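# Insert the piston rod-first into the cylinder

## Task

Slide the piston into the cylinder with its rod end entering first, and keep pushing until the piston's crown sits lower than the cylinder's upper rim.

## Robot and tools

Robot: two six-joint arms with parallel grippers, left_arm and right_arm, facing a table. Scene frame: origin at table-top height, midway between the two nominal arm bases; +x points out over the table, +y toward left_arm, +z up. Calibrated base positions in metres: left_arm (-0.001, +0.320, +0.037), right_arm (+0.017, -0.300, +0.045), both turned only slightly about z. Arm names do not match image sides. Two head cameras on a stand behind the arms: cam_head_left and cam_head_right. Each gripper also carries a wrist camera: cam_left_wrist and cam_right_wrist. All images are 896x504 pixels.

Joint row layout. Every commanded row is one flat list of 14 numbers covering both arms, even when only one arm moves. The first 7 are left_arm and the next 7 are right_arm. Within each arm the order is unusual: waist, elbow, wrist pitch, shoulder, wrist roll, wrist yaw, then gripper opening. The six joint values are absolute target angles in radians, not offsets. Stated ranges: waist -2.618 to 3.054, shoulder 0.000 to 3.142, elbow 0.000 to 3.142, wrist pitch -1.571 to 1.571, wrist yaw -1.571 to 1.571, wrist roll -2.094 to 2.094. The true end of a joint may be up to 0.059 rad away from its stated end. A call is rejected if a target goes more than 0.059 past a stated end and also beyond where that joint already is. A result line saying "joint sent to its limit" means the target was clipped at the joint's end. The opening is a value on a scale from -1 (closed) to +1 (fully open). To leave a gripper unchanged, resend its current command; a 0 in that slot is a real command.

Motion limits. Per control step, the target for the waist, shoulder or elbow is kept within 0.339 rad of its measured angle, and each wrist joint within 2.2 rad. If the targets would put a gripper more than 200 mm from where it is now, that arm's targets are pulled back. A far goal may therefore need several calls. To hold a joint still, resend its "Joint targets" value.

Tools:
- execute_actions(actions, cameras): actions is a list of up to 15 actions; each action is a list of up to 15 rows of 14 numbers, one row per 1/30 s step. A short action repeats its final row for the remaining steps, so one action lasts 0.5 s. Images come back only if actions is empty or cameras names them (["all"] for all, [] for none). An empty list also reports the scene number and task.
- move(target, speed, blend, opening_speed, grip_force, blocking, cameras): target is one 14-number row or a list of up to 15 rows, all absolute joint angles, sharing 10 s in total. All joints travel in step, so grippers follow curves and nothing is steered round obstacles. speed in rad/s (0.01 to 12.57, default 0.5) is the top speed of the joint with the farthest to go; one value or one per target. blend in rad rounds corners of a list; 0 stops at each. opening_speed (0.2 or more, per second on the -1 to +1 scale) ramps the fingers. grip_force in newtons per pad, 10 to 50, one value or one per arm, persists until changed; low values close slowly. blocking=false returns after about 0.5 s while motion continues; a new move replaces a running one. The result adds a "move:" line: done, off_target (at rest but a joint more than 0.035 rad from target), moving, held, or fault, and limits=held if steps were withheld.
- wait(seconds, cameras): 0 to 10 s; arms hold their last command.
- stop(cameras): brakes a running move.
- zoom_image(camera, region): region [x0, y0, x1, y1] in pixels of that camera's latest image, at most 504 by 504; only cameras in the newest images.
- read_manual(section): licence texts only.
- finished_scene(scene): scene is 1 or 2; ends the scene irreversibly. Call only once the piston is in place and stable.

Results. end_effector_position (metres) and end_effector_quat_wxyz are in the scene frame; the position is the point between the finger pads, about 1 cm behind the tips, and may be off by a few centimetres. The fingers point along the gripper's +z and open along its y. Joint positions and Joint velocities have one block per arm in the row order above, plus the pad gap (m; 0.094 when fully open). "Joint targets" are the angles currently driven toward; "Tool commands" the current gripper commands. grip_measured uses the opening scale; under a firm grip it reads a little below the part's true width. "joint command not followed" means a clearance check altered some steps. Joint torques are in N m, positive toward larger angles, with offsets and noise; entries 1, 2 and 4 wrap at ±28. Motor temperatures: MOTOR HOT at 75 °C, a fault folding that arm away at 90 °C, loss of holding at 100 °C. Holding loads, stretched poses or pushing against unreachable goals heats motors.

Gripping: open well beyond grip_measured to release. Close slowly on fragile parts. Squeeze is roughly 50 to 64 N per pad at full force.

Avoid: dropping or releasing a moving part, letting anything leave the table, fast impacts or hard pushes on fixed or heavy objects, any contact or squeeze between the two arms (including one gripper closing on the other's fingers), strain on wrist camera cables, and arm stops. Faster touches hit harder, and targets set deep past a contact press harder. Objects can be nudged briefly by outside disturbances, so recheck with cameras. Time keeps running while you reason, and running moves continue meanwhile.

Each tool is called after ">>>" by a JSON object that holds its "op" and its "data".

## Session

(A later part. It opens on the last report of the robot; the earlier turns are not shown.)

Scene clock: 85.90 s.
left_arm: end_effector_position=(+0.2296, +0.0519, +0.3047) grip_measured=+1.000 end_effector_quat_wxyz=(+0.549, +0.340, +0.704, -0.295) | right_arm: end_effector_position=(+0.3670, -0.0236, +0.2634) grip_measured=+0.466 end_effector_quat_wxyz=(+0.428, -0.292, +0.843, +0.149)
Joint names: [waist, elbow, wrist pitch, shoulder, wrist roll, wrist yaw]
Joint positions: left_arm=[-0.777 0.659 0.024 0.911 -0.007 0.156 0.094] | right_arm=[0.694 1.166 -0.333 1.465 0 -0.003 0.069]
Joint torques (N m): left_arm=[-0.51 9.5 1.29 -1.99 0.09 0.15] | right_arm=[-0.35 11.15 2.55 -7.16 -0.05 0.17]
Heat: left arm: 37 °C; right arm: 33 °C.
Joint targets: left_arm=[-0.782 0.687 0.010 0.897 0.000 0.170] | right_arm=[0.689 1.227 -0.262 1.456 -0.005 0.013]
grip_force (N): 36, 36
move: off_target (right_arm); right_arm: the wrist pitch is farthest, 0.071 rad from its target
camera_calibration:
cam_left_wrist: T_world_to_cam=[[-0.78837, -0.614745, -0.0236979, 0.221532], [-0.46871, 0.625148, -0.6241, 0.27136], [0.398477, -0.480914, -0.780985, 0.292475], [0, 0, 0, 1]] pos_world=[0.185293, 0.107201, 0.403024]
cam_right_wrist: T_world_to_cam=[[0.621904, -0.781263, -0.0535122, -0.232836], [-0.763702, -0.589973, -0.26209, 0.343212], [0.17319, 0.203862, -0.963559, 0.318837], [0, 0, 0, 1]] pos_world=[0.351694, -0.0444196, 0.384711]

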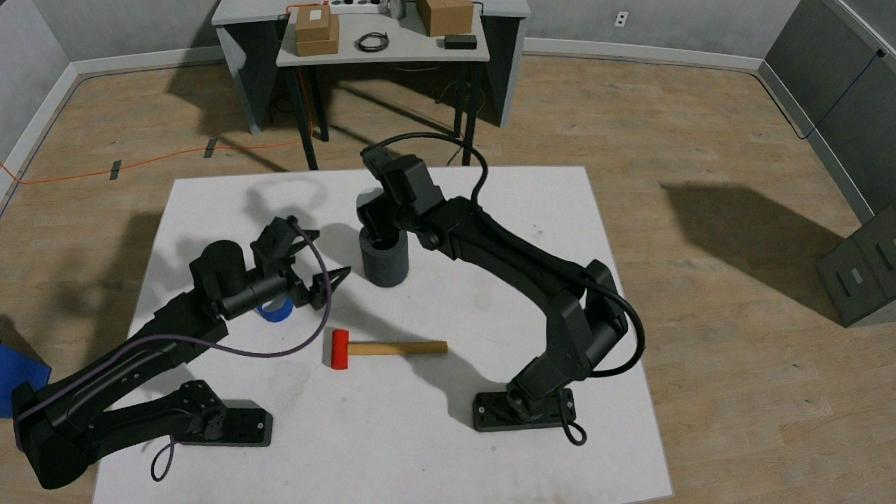

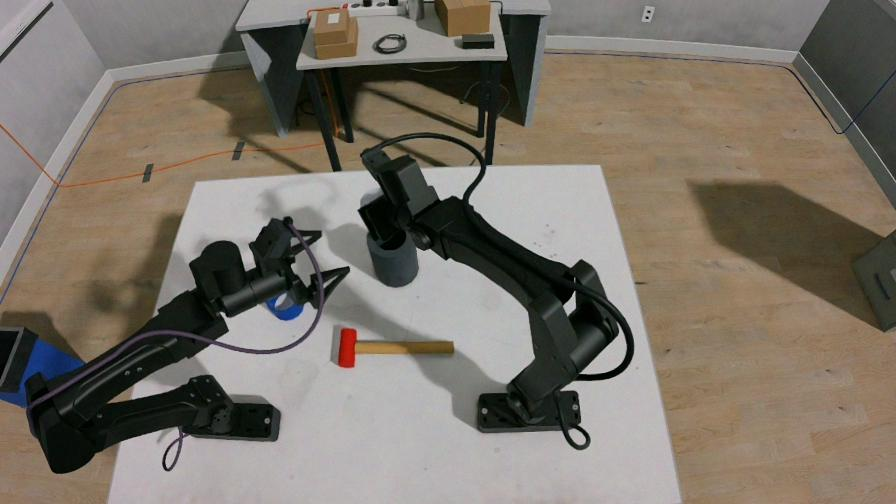

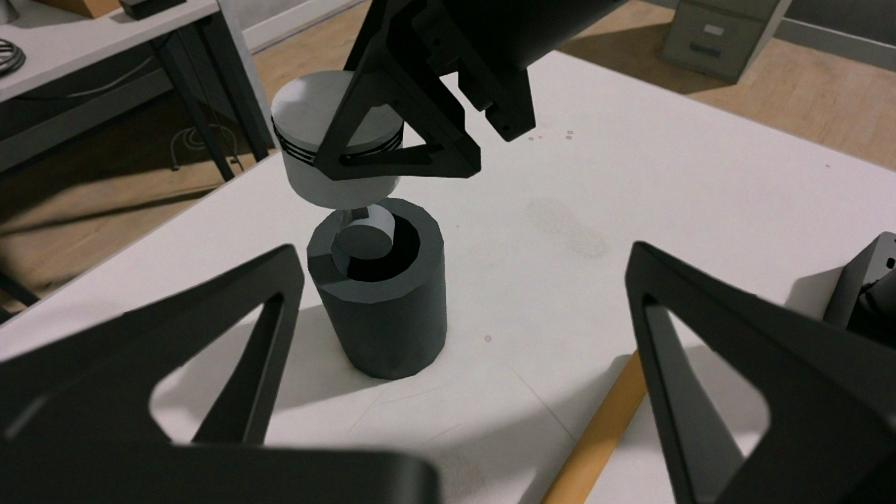

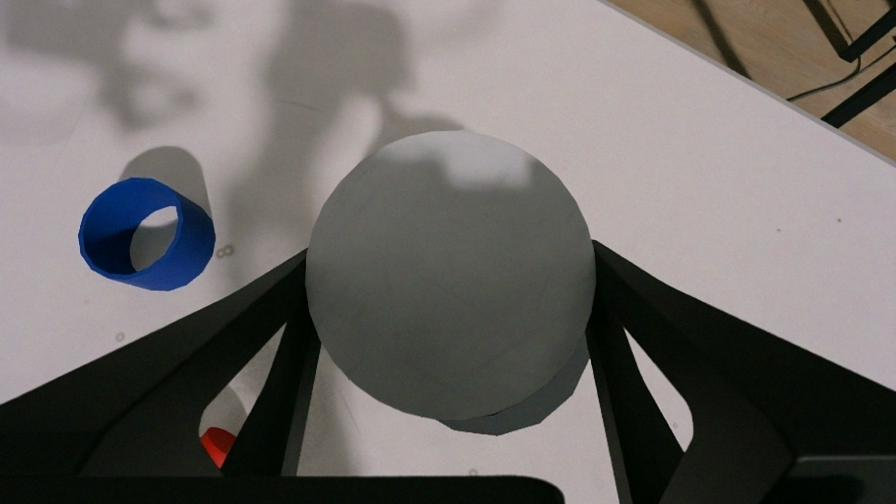

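>>> {"op": "move", "data": {"target": [-0.782, 0.687, 0.01, 0.897, 0, 0.17, 1, 0.650, 1.506, -0.627, 1.568, -0.005, 0.013, 0.2], "speed": 0.4, "cameras": ["cam_left_wrist", "cam_right_wrist", "cam_head_left"]}}

>>> {"op": "zoom_image", "data": {"camera": "cam_left_wrist", "region": [250, 50, 470, 310]}}

>>> {"op": "zoom_image", "data": {"camera": "cam_right_wrist", "region": [290, 110, 630, 450]}}

Scene clock: 108.40 s.
left_arm: end_effector_position=(+0.2296, +0.0519, +0.3047) grip_measured=+1.000 end_effector_quat_wxyz=(+0.549, +0.340, +0.704, -0.295) | right_arm: end_effector_position=(+0.3752, -0.0384, +0.2751) grip_measured=+0.466 end_effector_quat_wxyz=(+0.353, -0.288, +0.883, +0.115)
Joint names: [waist, elbow, wrist pitch, shoulder, wrist roll, wrist yaw]
Joint positions: left_arm=[-0.777 0.659 0.024 0.911 -0.007 0.156 0.094] | right_arm=[0.656 1.448 -0.686 1.573 -0.001 -0.002 0.069]
Joint torques (N m): left_arm=[-0.5 9.5 1.29 -2 0.08 0.15] | right_arm=[-0.57 10.59 2.23 -7.65 -0.02 0.13]
Heat: left arm: 38 °C; right arm: 35 °C.
Joint targets: left_arm=[-0.782 0.687 0.010 0.897 0.000 0.170] | right_arm=[0.650 1.506 -0.627 1.568 -0.005 0.013]
grip_force (N): 36, 36
move: off_target (right_arm); right_arm: the wrist pitch is farthest, 0.059 rad from its target
camera_calibration:
cam_left_wrist: T_world_to_cam=[[-0.78837, -0.614745, -0.0236979, 0.221532], [-0.46871, 0.625148, -0.6241, 0.27136], [0.398477, -0.480914, -0.780985, 0.292475], [0, 0, 0, 1]] pos_world=[0.185293, 0.107201, 0.403024]
cam_right_wrist: T_world_to_cam=[[0.584821, -0.809466, -0.0524384, -0.236348], [-0.810205, -0.57977, -0.0862265, 0.313315], [0.0393952, 0.092913, -0.994895, 0.386298], [0, 0, 0, 1]] pos_world=[0.376853, -0.0455573, 0.398948]
Images, in order (width x height): cam_head_left 896x504, cam_left_wrist 896x504, cam_right_wrist 896x504.

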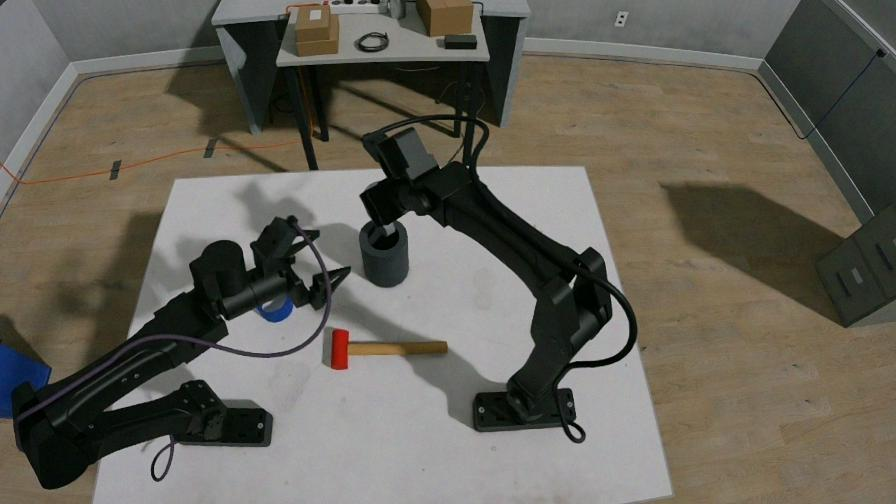

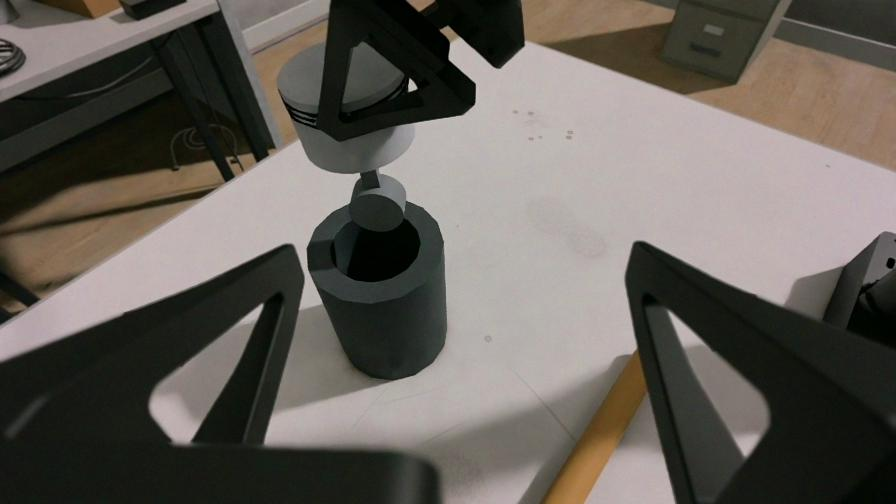

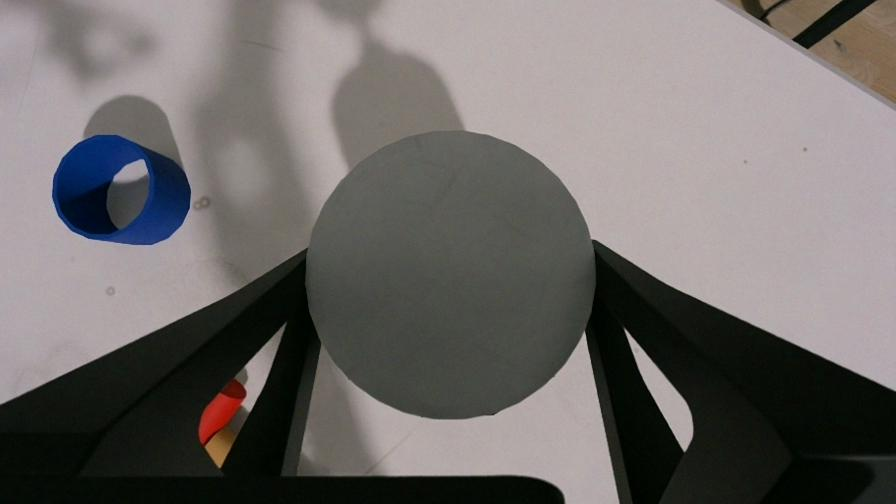

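Scaled by 1.938 from the camera's 896x504 image, which has a finer 1280x720 frame.

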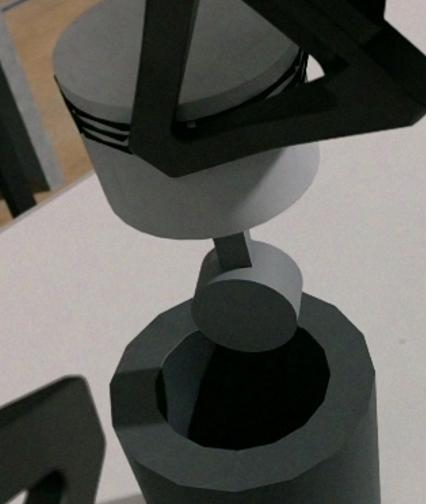

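Scaled by 1.482 from the camera's 896x504 image, which has a finer 1280x720 frame.

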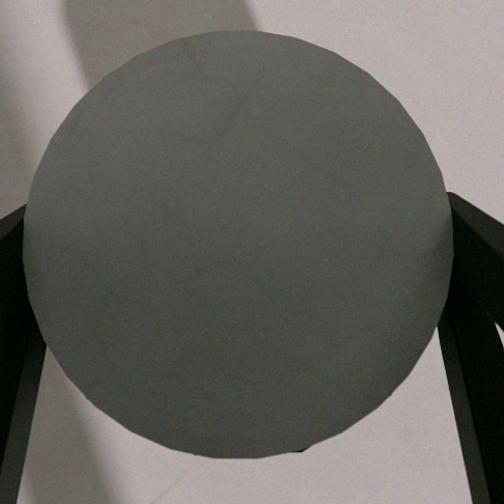

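>>> {"op": "zoom_image", "data": {"camera": "cam_head_left", "region": [330, 170, 450, 300]}}

>>> {"op": "zoom_image", "data": {"camera": "cam_left_wrist", "region": [270, 40, 430, 200]}}

>>> {"op": "zoom_image", "data": {"camera": "cam_left_wrist", "region": [300, 160, 450, 310]}}

Scaled by 3.877 from the camera's 896x504 image, which has a finer 1280x720 frame.

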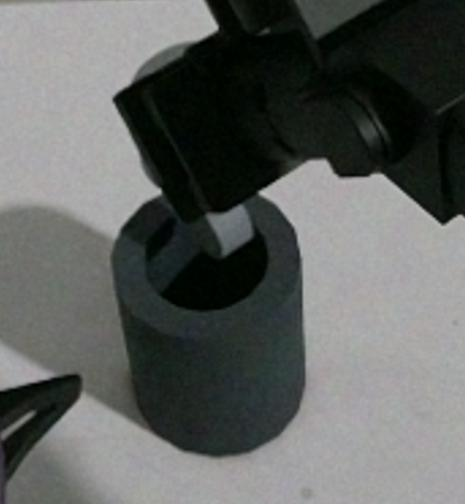

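Scaled by 3.150 from the camera's 896x504 image, which has a finer 1280x720 frame.

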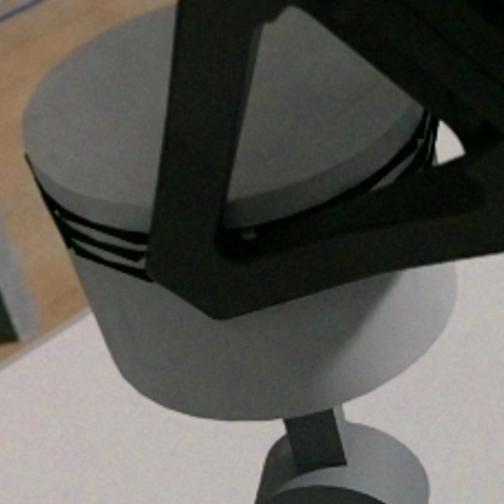

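Scaled by 3.360 from the camera's 896x504 image, which has a finer 1280x720 frame.

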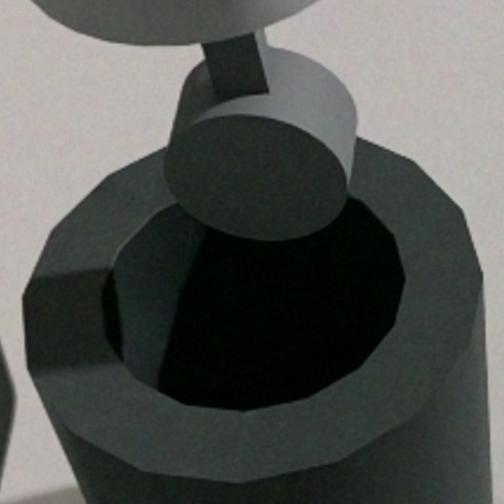

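>>> {"op": "move", "data": {"target": [-0.782, 0.687, 0.01, 0.897, 0, 0.17, 1, 0.661, 1.215, -0.309, 1.595, -0.005, 0.013, 0.2], "speed": 0.3, "cameras": ["cam_left_wrist", "cam_right_wrist", "cam_head_left", "cam_head_right"]}}

>>> {"op": "zoom_image", "data": {"camera": "cam_left_wrist", "region": [280, 110, 470, 310]}}

>>> {"op": "zoom_image", "data": {"camera": "cam_head_left", "region": [330, 180, 440, 300]}}

>>> {"op": "zoom_image", "data": {"camera": "cam_head_right", "region": [335, 180, 445, 300]}}

Scene clock: 122.00 s.
left_arm: end_effector_position=(+0.2296, +0.0519, +0.3047) grip_measured=+1.000 end_effector_quat_wxyz=(+0.549, +0.340, +0.704, -0.295) | right_arm: end_effector_position=(+0.3849, -0.0314, +0.2116) grip_measured=+0.466 end_effector_quat_wxyz=(+0.365, -0.286, +0.878, +0.119)
Joint names: [waist, elbow, wrist pitch, shoulder, wrist roll, wrist yaw]
Joint positions: left_arm=[-0.777 0.659 0.024 0.911 -0.007 0.156 0.094] | right_arm=[0.656 1.21 -0.388 1.605 -0.001 -0.002 0.069]
Joint torques (N m): left_arm=[-0.51 9.5 1.29 -2 0.08 0.16] | right_arm=[0.51 6.54 2.47 -8.47 -0.02 0.16]
Heat: left arm: 38 °C; right arm: 35 °C.
Joint targets: left_arm=[-0.782 0.687 0.010 0.897 0.000 0.170] | right_arm=[0.661 1.215 -0.309 1.595 -0.005 0.013]
grip_force (N): 36, 36
move: off_target (right_arm); right_arm: the wrist pitch is farthest, 0.079 rad from its target
camera_calibration:
cam_left_wrist: T_world_to_cam=[[-0.78837, -0.614745, -0.0236979, 0.221532], [-0.46871, 0.625148, -0.6241, 0.27136], [0.398477, -0.480914, -0.780985, 0.292475], [0, 0, 0, 1]] pos_world=[0.185293, 0.107201, 0.403024]
cam_right_wrist: T_world_to_cam=[[0.585958, -0.808632, -0.0526038, -0.239996], [-0.808035, -0.578162, -0.113173, 0.32463], [0.0611018, 0.10882, -0.992182, 0.313688], [0, 0, 0, 1]] pos_world=[0.383773, -0.0405158, 0.33535]

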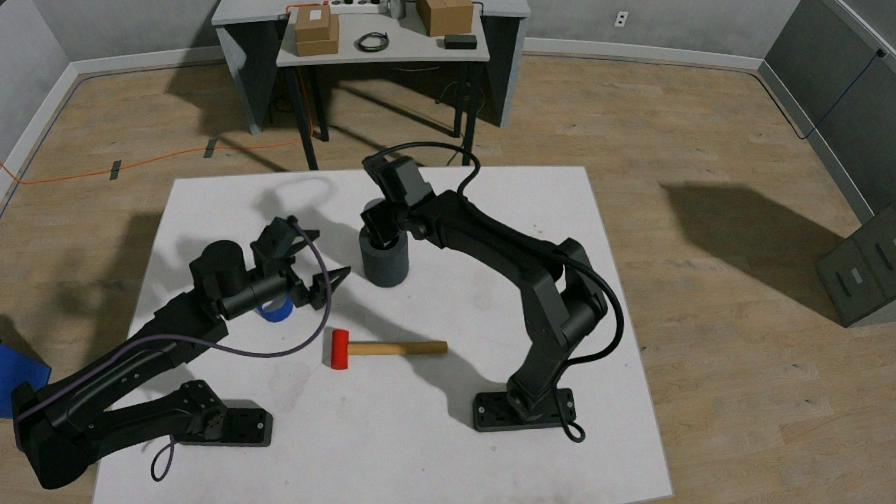

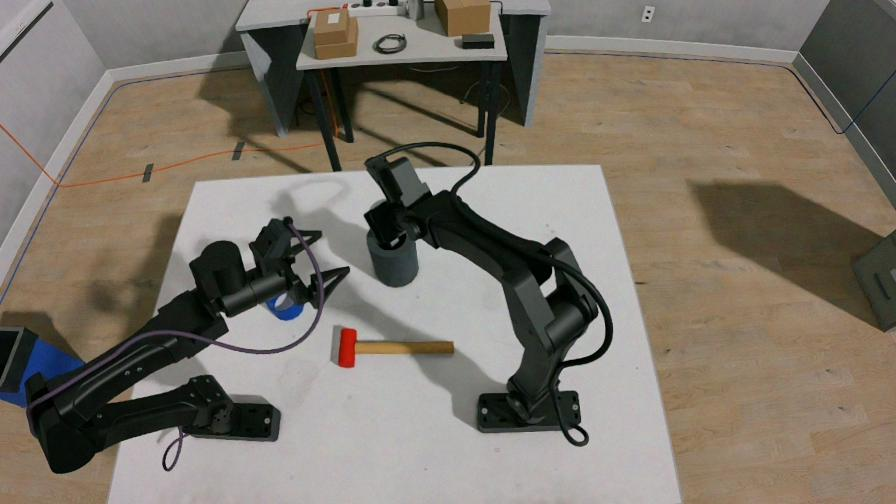

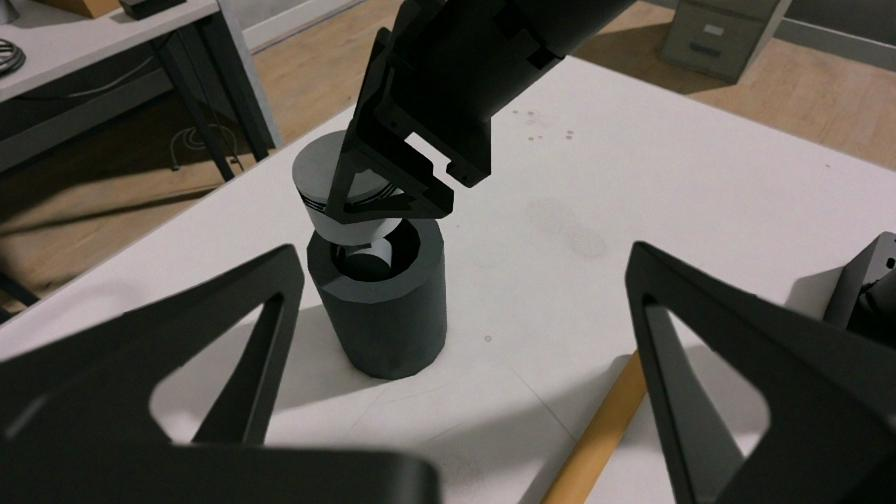

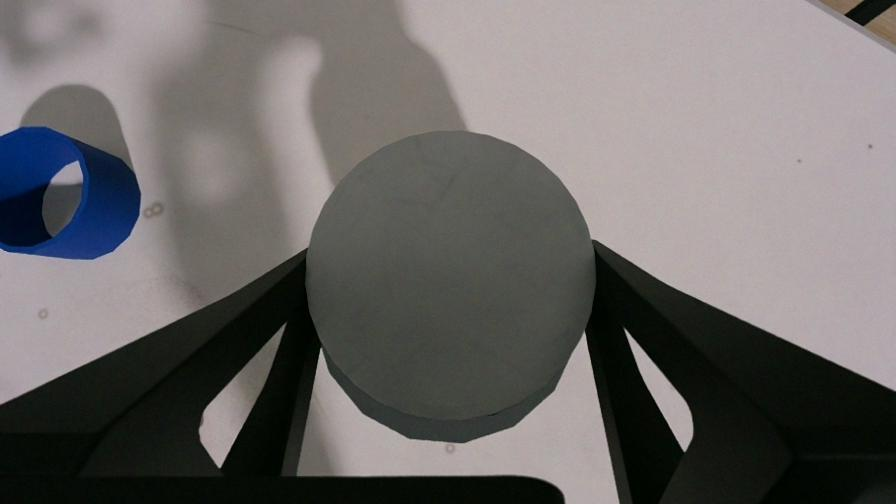

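Scaled by 2.520 from the camera's 896x504 image, which has a finer 1280x720 frame.

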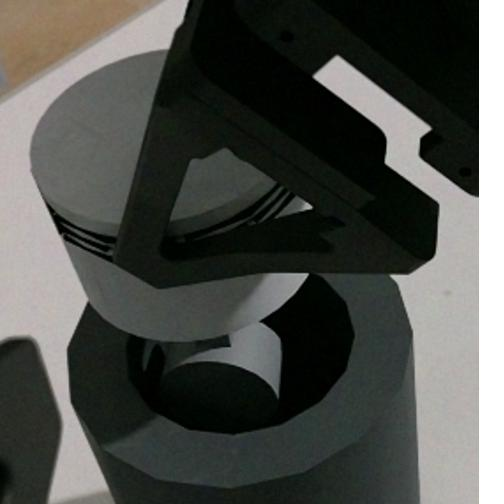

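Scaled by 4.200 from the camera's 896x504 image, which has a finer 1280x720 frame.

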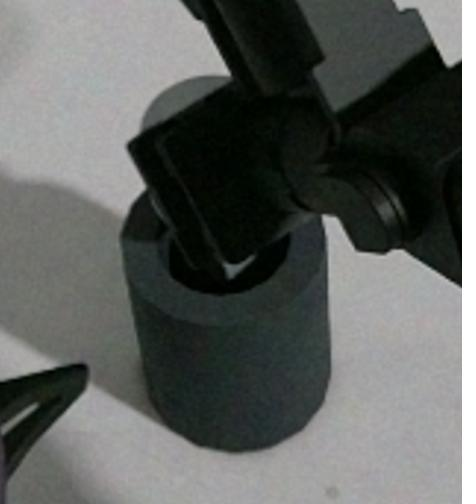

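Scaled by 4.200 from the camera's 896x504 image, which has a finer 1280x720 frame.

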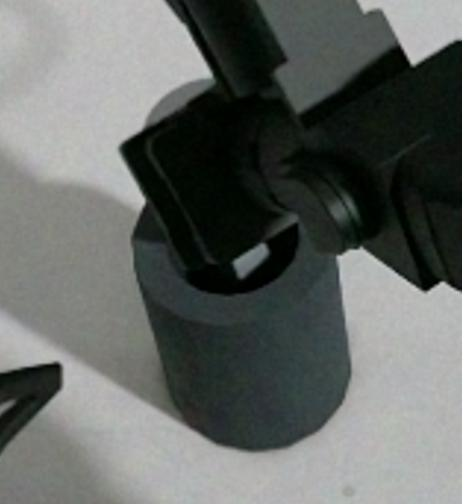

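>>> {"op": "zoom_image", "data": {"camera": "cam_right_wrist", "region": [310, 320, 590, 460]}}

>>> {"op": "zoom_image", "data": {"camera": "cam_left_wrist", "region": [285, 120, 425, 260]}}

>>> {"op": "zoom_image", "data": {"camera": "cam_left_wrist", "region": [300, 180, 450, 310]}}

Scaled by 1.800 from the camera's 896x504 image, which has a finer 1280x720 frame.

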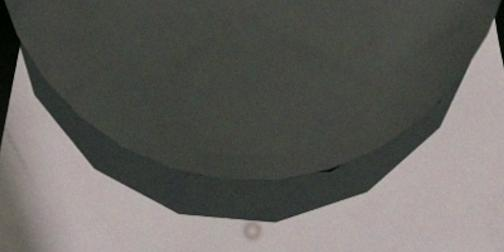

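Scaled by 3.600 from the camera's 896x504 image, which has a finer 1280x720 frame.

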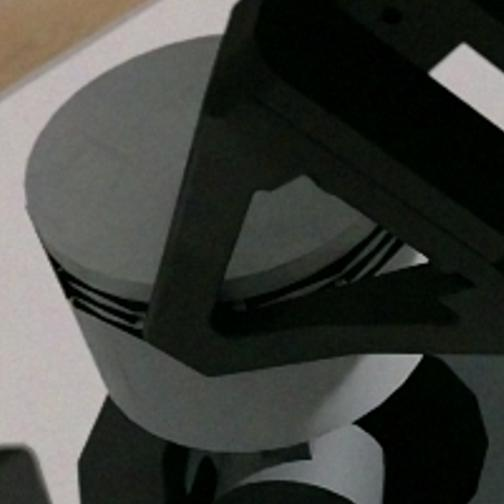

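Scaled by 3.360 from the camera's 896x504 image, which has a finer 1280x720 frame.

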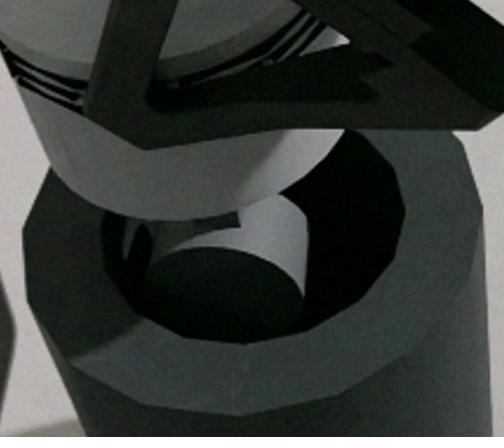

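>>> {"op": "move", "data": {"target": [[-0.782, 0.687, 0.01, 0.897, 0, 0.17, 1, 0.672, 1.204, -0.342, 1.550, -0.005, 0.013, 0.2], [-0.782, 0.687, 0.01, 0.897, 0, 0.17, 1, 0.672, 1.121, -0.236, 1.586, -0.005, 0.013, 0.2]], "speed": 0.3, "cameras": ["cam_left_wrist", "cam_right_wrist", "cam_head_left", "cam_head_right"]}}

>>> {"op": "zoom_image", "data": {"camera": "cam_right_wrist", "region": [290, 120, 610, 480]}}

>>> {"op": "zoom_image", "data": {"camera": "cam_left_wrist", "region": [285, 150, 465, 320]}}

Scene clock: 131.07 s.
left_arm: end_effector_position=(+0.2296, +0.0519, +0.3047) grip_measured=+1.000 end_effector_quat_wxyz=(+0.549, +0.340, +0.704, -0.295) | right_arm: end_effector_position=(+0.3756, -0.0325, +0.1852) grip_measured=+0.466 end_effector_quat_wxyz=(+0.356, -0.292, +0.880, +0.118)
Joint names: [waist, elbow, wrist pitch, shoulder, wrist roll, wrist yaw]
Joint positions: left_arm=[-0.777 0.659 0.024 0.911 -0.007 0.156 0.094] | right_arm=[0.667 1.116 -0.313 1.605 -0.001 -0.001 0.069]
Joint torques (N m): left_arm=[-0.49 9.5 1.29 -1.99 0.08 0.16] | right_arm=[0.64 6.34 2.43 -9.13 -0.04 0.17]
Motor temperatures (°C): left_arm=[28 31 39 28 27 27 25] | right_arm=[30 34 37 30 28 29 29]
Heat: left arm: 39 °C; right arm: 37 °C.
Joint targets: left_arm=[-0.782 0.687 0.010 0.897 0.000 0.170] | right_arm=[0.672 1.121 -0.236 1.586 -0.005 0.013]
grip_force (N): 36, 36
move: off_target (right_arm); right_arm: the wrist pitch is farthest, 0.077 rad from its target
camera_calibration:
cam_left_wrist: T_world_to_cam=[[-0.78837, -0.614745, -0.0236979, 0.221532], [-0.46871, 0.625148, -0.6241, 0.27136], [0.398477, -0.480914, -0.780985, 0.292475], [0, 0, 0, 1]] pos_world=[0.185293, 0.107201, 0.403024]
cam_right_wrist: T_world_to_cam=[[0.593196, -0.803363, -0.0522209, -0.239575], [-0.803801, -0.587398, -0.0941646, 0.308107], [0.0449739, 0.0978332, -0.994186, 0.294157], [0, 0, 0, 1]] pos_world=[0.376542, -0.0402624, 0.308949]

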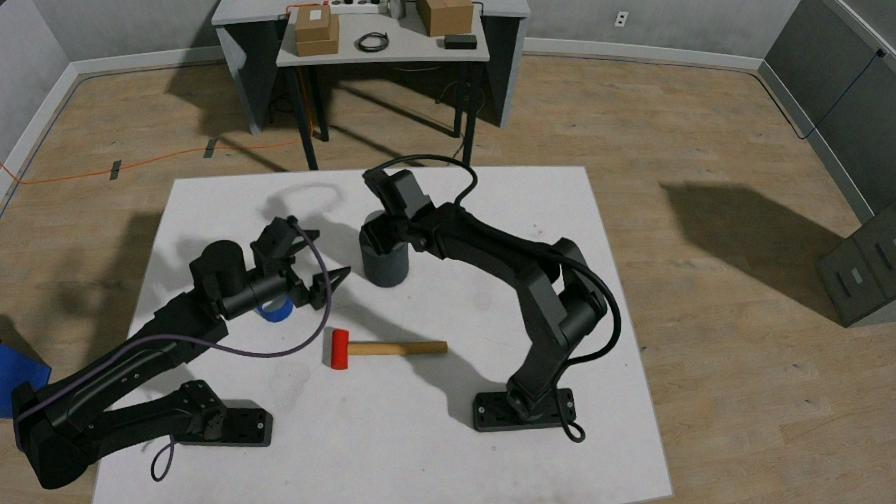

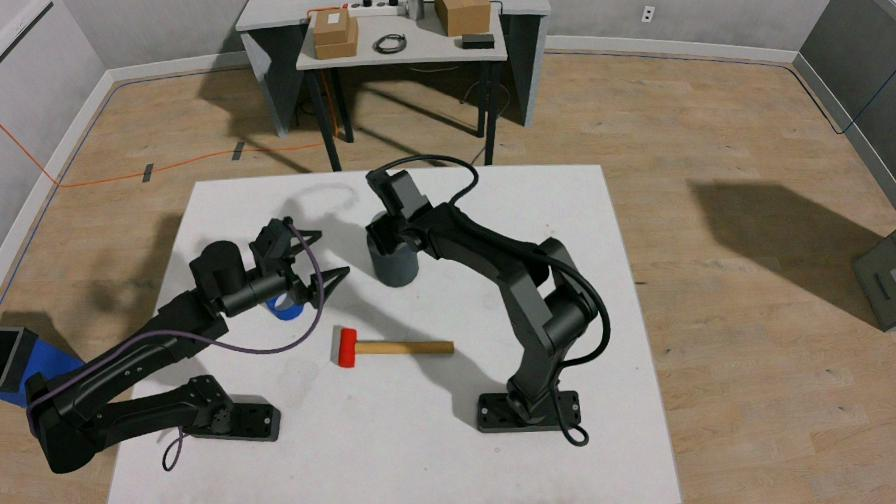

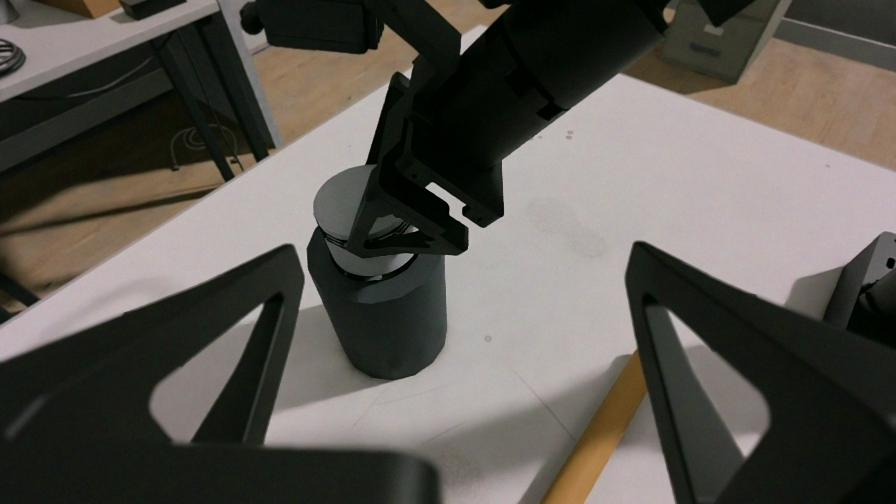

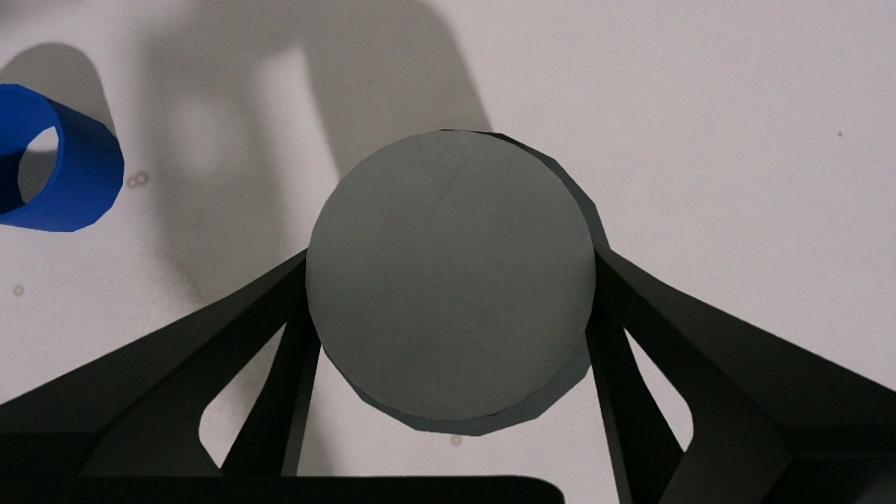

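Scaled by 1.400 from the camera's 896x504 image, which has a finer 1280x720 frame.

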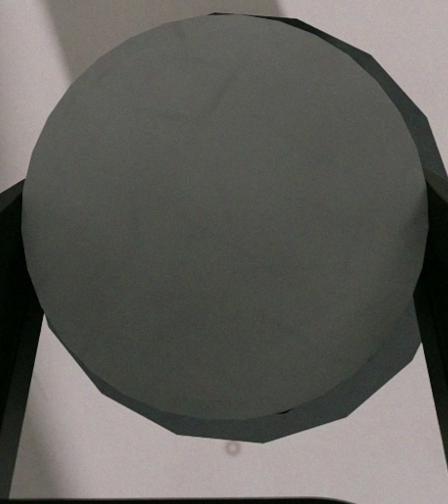

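Scaled by 2.800 from the camera's 896x504 image, which has a finer 1280x720 frame.

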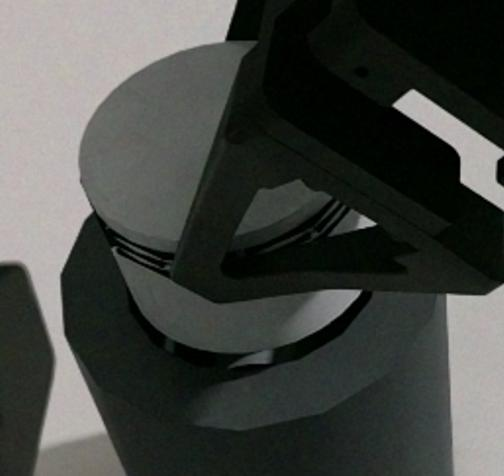

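>>> {"op": "zoom_image", "data": {"camera": "cam_left_wrist", "region": [300, 180, 430, 310]}}

>>> {"op": "zoom_image", "data": {"camera": "cam_head_left", "region": [335, 190, 425, 290]}}

>>> {"op": "zoom_image", "data": {"camera": "cam_head_right", "region": [345, 190, 435, 290]}}

Scaled by 3.877 from the camera's 896x504 image, which has a finer 1280x720 frame.

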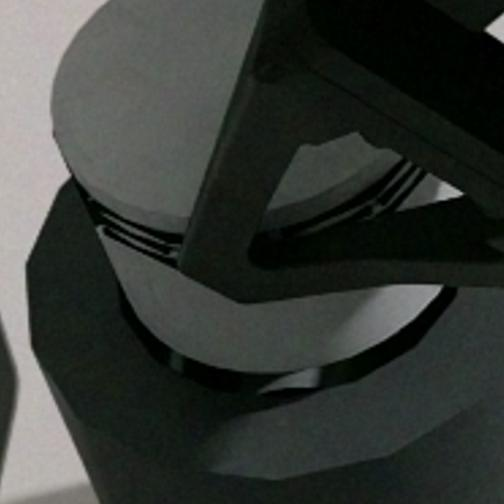

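Scaled by 5.040 from the camera's 896x504 image, which has a finer 1280x720 frame.

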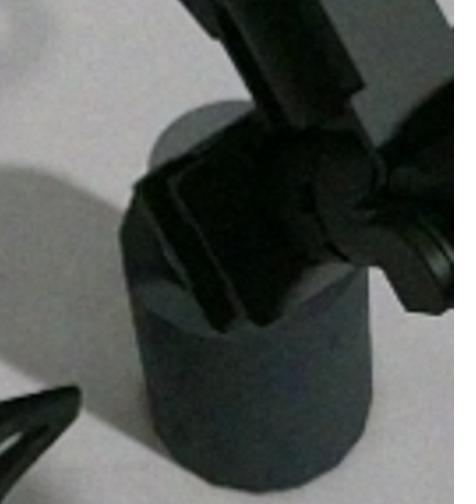

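Scaled by 5.040 from the camera's 896x504 image, which has a finer 1280x720 frame.

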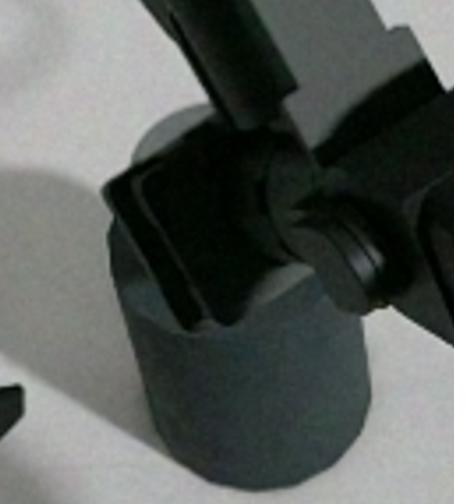

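>>> {"op": "move", "data": {"target": [-0.782, 0.687, 0.01, 0.897, 0, 0.17, 1, 0.672, 1.057, -0.1465, 1.586, -0.005, 0.013, 0.2], "speed": 0.12, "cameras": ["cam_left_wrist", "cam_right_wrist"]}}

>>> {"op": "zoom_image", "data": {"camera": "cam_left_wrist", "region": [300, 180, 430, 310]}}

>>> {"op": "zoom_image", "data": {"camera": "cam_right_wrist", "region": [290, 120, 610, 480]}}

Scene clock: 136.57 s.
left_arm: end_effector_position=(+0.2296, +0.0519, +0.3047) grip_measured=+1.000 end_effector_quat_wxyz=(+0.549, +0.340, +0.704, -0.295) | right_arm: end_effector_position=(+0.3766, -0.0321, +0.1758) grip_measured=+0.466 end_effector_quat_wxyz=(+0.369, -0.290, +0.875, +0.122)
Joint names: [waist, elbow, wrist pitch, shoulder, wrist roll, wrist yaw]
Joint positions: left_arm=[-0.777 0.659 0.024 0.911 -0.007 0.156 0.094] | right_arm=[0.667 1.056 -0.224 1.605 -0.001 0 0.069]
Joint torques (N m): left_arm=[-0.5 9.51 1.29 -1.99 0.08 0.16] | right_arm=[0.61 5.98 2.47 -9.11 -0.02 0.12]
Heat: left arm: 39 °C; right arm: 37 °C.
Joint targets: left_arm=[-0.782 0.687 0.010 0.897 0.000 0.170] | right_arm=[0.672 1.057 -0.146 1.586 -0.005 0.013]
grip_force (N): 36, 36
move: off_target (right_arm); right_arm: the wrist pitch is farthest, 0.077 rad from its target
camera_calibration:
cam_left_wrist: T_world_to_cam=[[-0.78837, -0.614745, -0.0236979, 0.221532], [-0.46871, 0.625148, -0.6241, 0.27136], [0.398477, -0.480914, -0.780985, 0.292475], [0, 0, 0, 1]] pos_world=[0.185293, 0.107201, 0.403024]
cam_right_wrist: T_world_to_cam=[[0.593855, -0.802925, -0.0514657, -0.240547], [-0.80161, -0.584972, -0.123406, 0.312641], [0.0689798, 0.114541, -0.991021, 0.275625], [0, 0, 0, 1]] pos_world=[0.374453, -0.0418248, 0.299352]
Images, in order (width x height): cam_left_wrist 896x504, cam_right_wrist 896x504.

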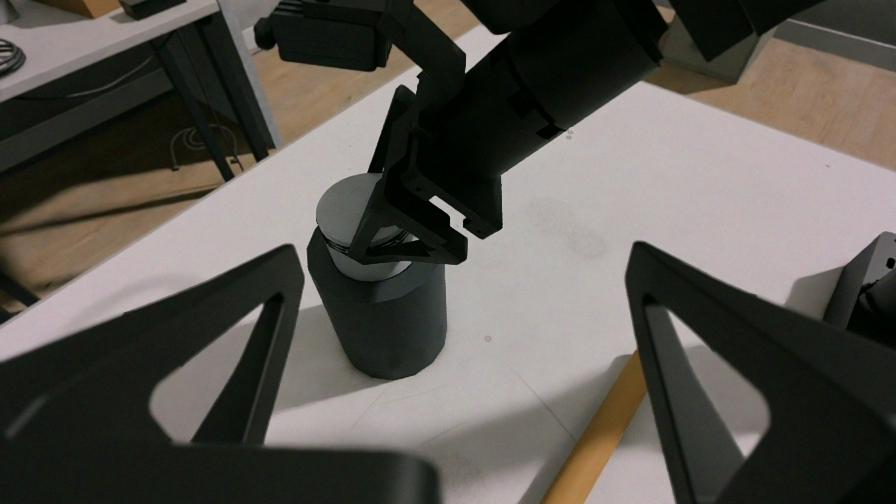

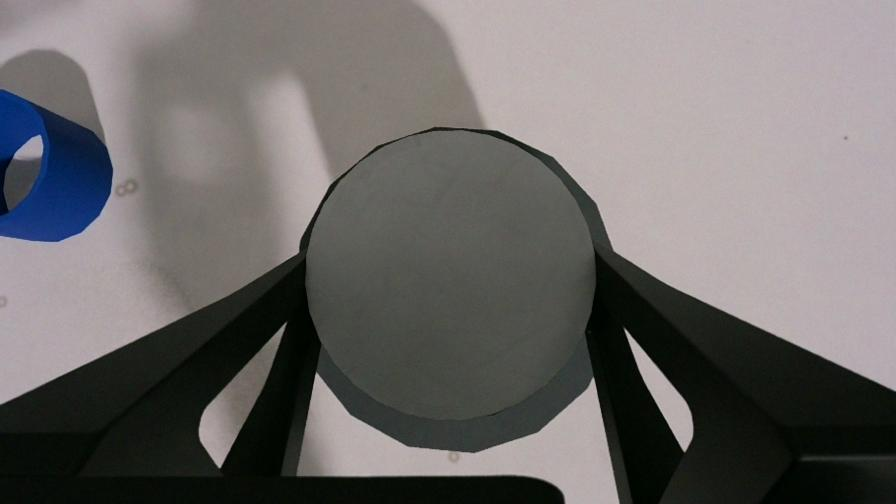

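Scaled by 3.877 from the camera's 896x504 image, which has a finer 1280x720 frame.

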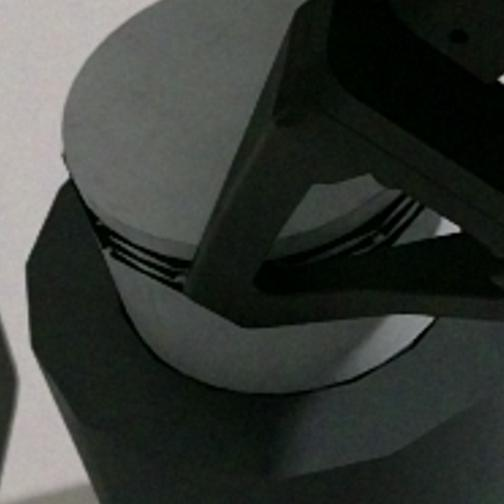

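Scaled by 1.400 from the camera's 896x504 image, which has a finer 1280x720 frame.

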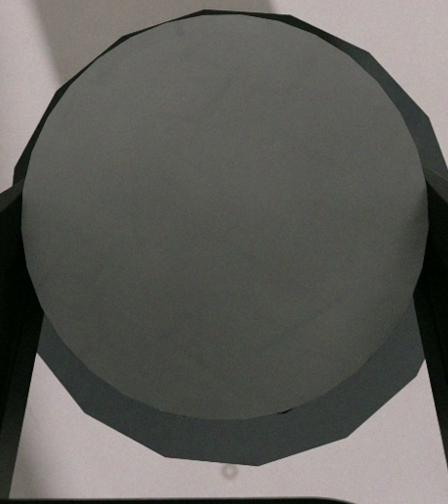

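>>> {"op": "move", "data": {"target": [-0.782, 0.687, 0.01, 0.897, 0, 0.17, 1, 0.672, 1.008, -0.0825, 1.588, -0.005, 0.013, 0.2], "speed": 0.1, "cameras": ["cam_left_wrist", "cam_right_wrist"]}}

>>> {"op": "zoom_image", "data": {"camera": "cam_left_wrist", "region": [300, 180, 430, 310]}}

>>> {"op": "zoom_image", "data": {"camera": "cam_right_wrist", "region": [290, 120, 610, 480]}}

Scene clock: 139.77 s.
left_arm: end_effector_position=(+0.2296, +0.0519, +0.3047) grip_measured=+1.000 end_effector_quat_wxyz=(+0.549, +0.340, +0.704, -0.295) | right_arm: end_effector_position=(+0.3761, -0.0325, +0.1677) grip_measured=+0.466 end_effector_quat_wxyz=(+0.377, -0.289, +0.871, +0.124)
Joint names: [waist, elbow, wrist pitch, shoulder, wrist roll, wrist yaw]
Joint positions: left_arm=[-0.777 0.659 0.024 0.911 -0.007 0.156 0.094] | right_arm=[0.667 1.007 -0.156 1.605 -0.001 0 0.069]
Joint torques (N m): left_arm=[-0.5 9.5 1.29 -2 0.09 0.15] | right_arm=[0.65 5.97 2.45 -8.84 -0.03 0.12]
Heat: left arm: 39 °C; right arm: 37 °C.
Joint targets: left_arm=[-0.782 0.687 0.010 0.897 0.000 0.170] | right_arm=[0.672 1.008 -0.083 1.588 -0.005 0.013]
grip_force (N): 36, 36
move: off_target (right_arm); right_arm: the wrist pitch is farthest, 0.074 rad from its target
camera_calibration:
cam_left_wrist: T_world_to_cam=[[-0.78837, -0.614745, -0.0236979, 0.221532], [-0.46871, 0.625148, -0.6241, 0.27136], [0.398477, -0.480914, -0.780985, 0.292475], [0, 0, 0, 1]] pos_world=[0.185293, 0.107201, 0.403024]
cam_right_wrist: T_world_to_cam=[[0.594415, -0.802524, -0.0512463, -0.241302], [-0.799728, -0.583259, -0.14228, 0.313533], [0.0842932, 0.125556, -0.988499, 0.261921], [0, 0, 0, 1]] pos_world=[0.372097, -0.0436658, 0.291152]
Images, in order (width x height): cam_left_wrist 896x504, cam_right_wrist 896x504.

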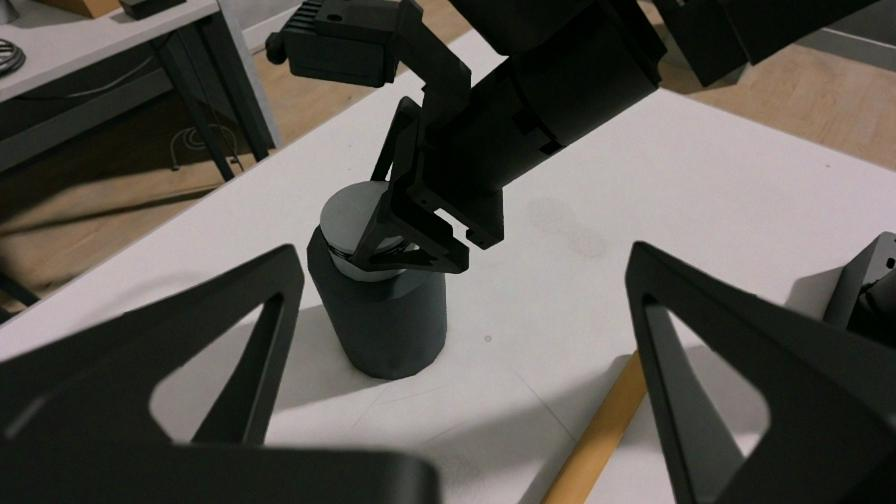

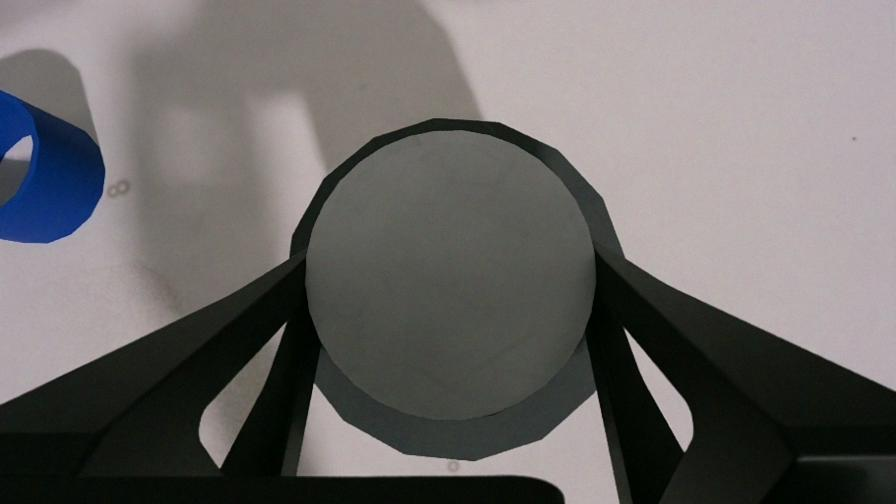

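Scaled by 3.877 from the camera's 896x504 image, which has a finer 1280x720 frame.

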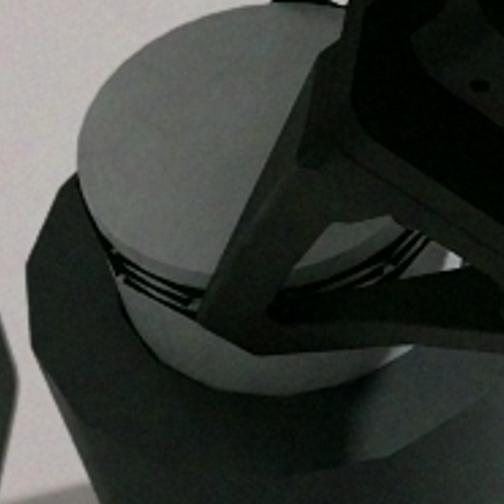

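Scaled by 1.400 from the camera's 896x504 image, which has a finer 1280x720 frame.

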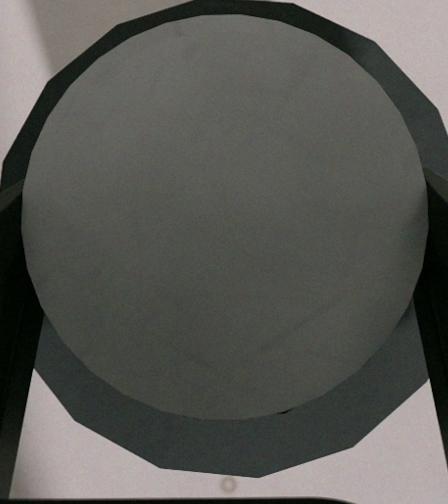

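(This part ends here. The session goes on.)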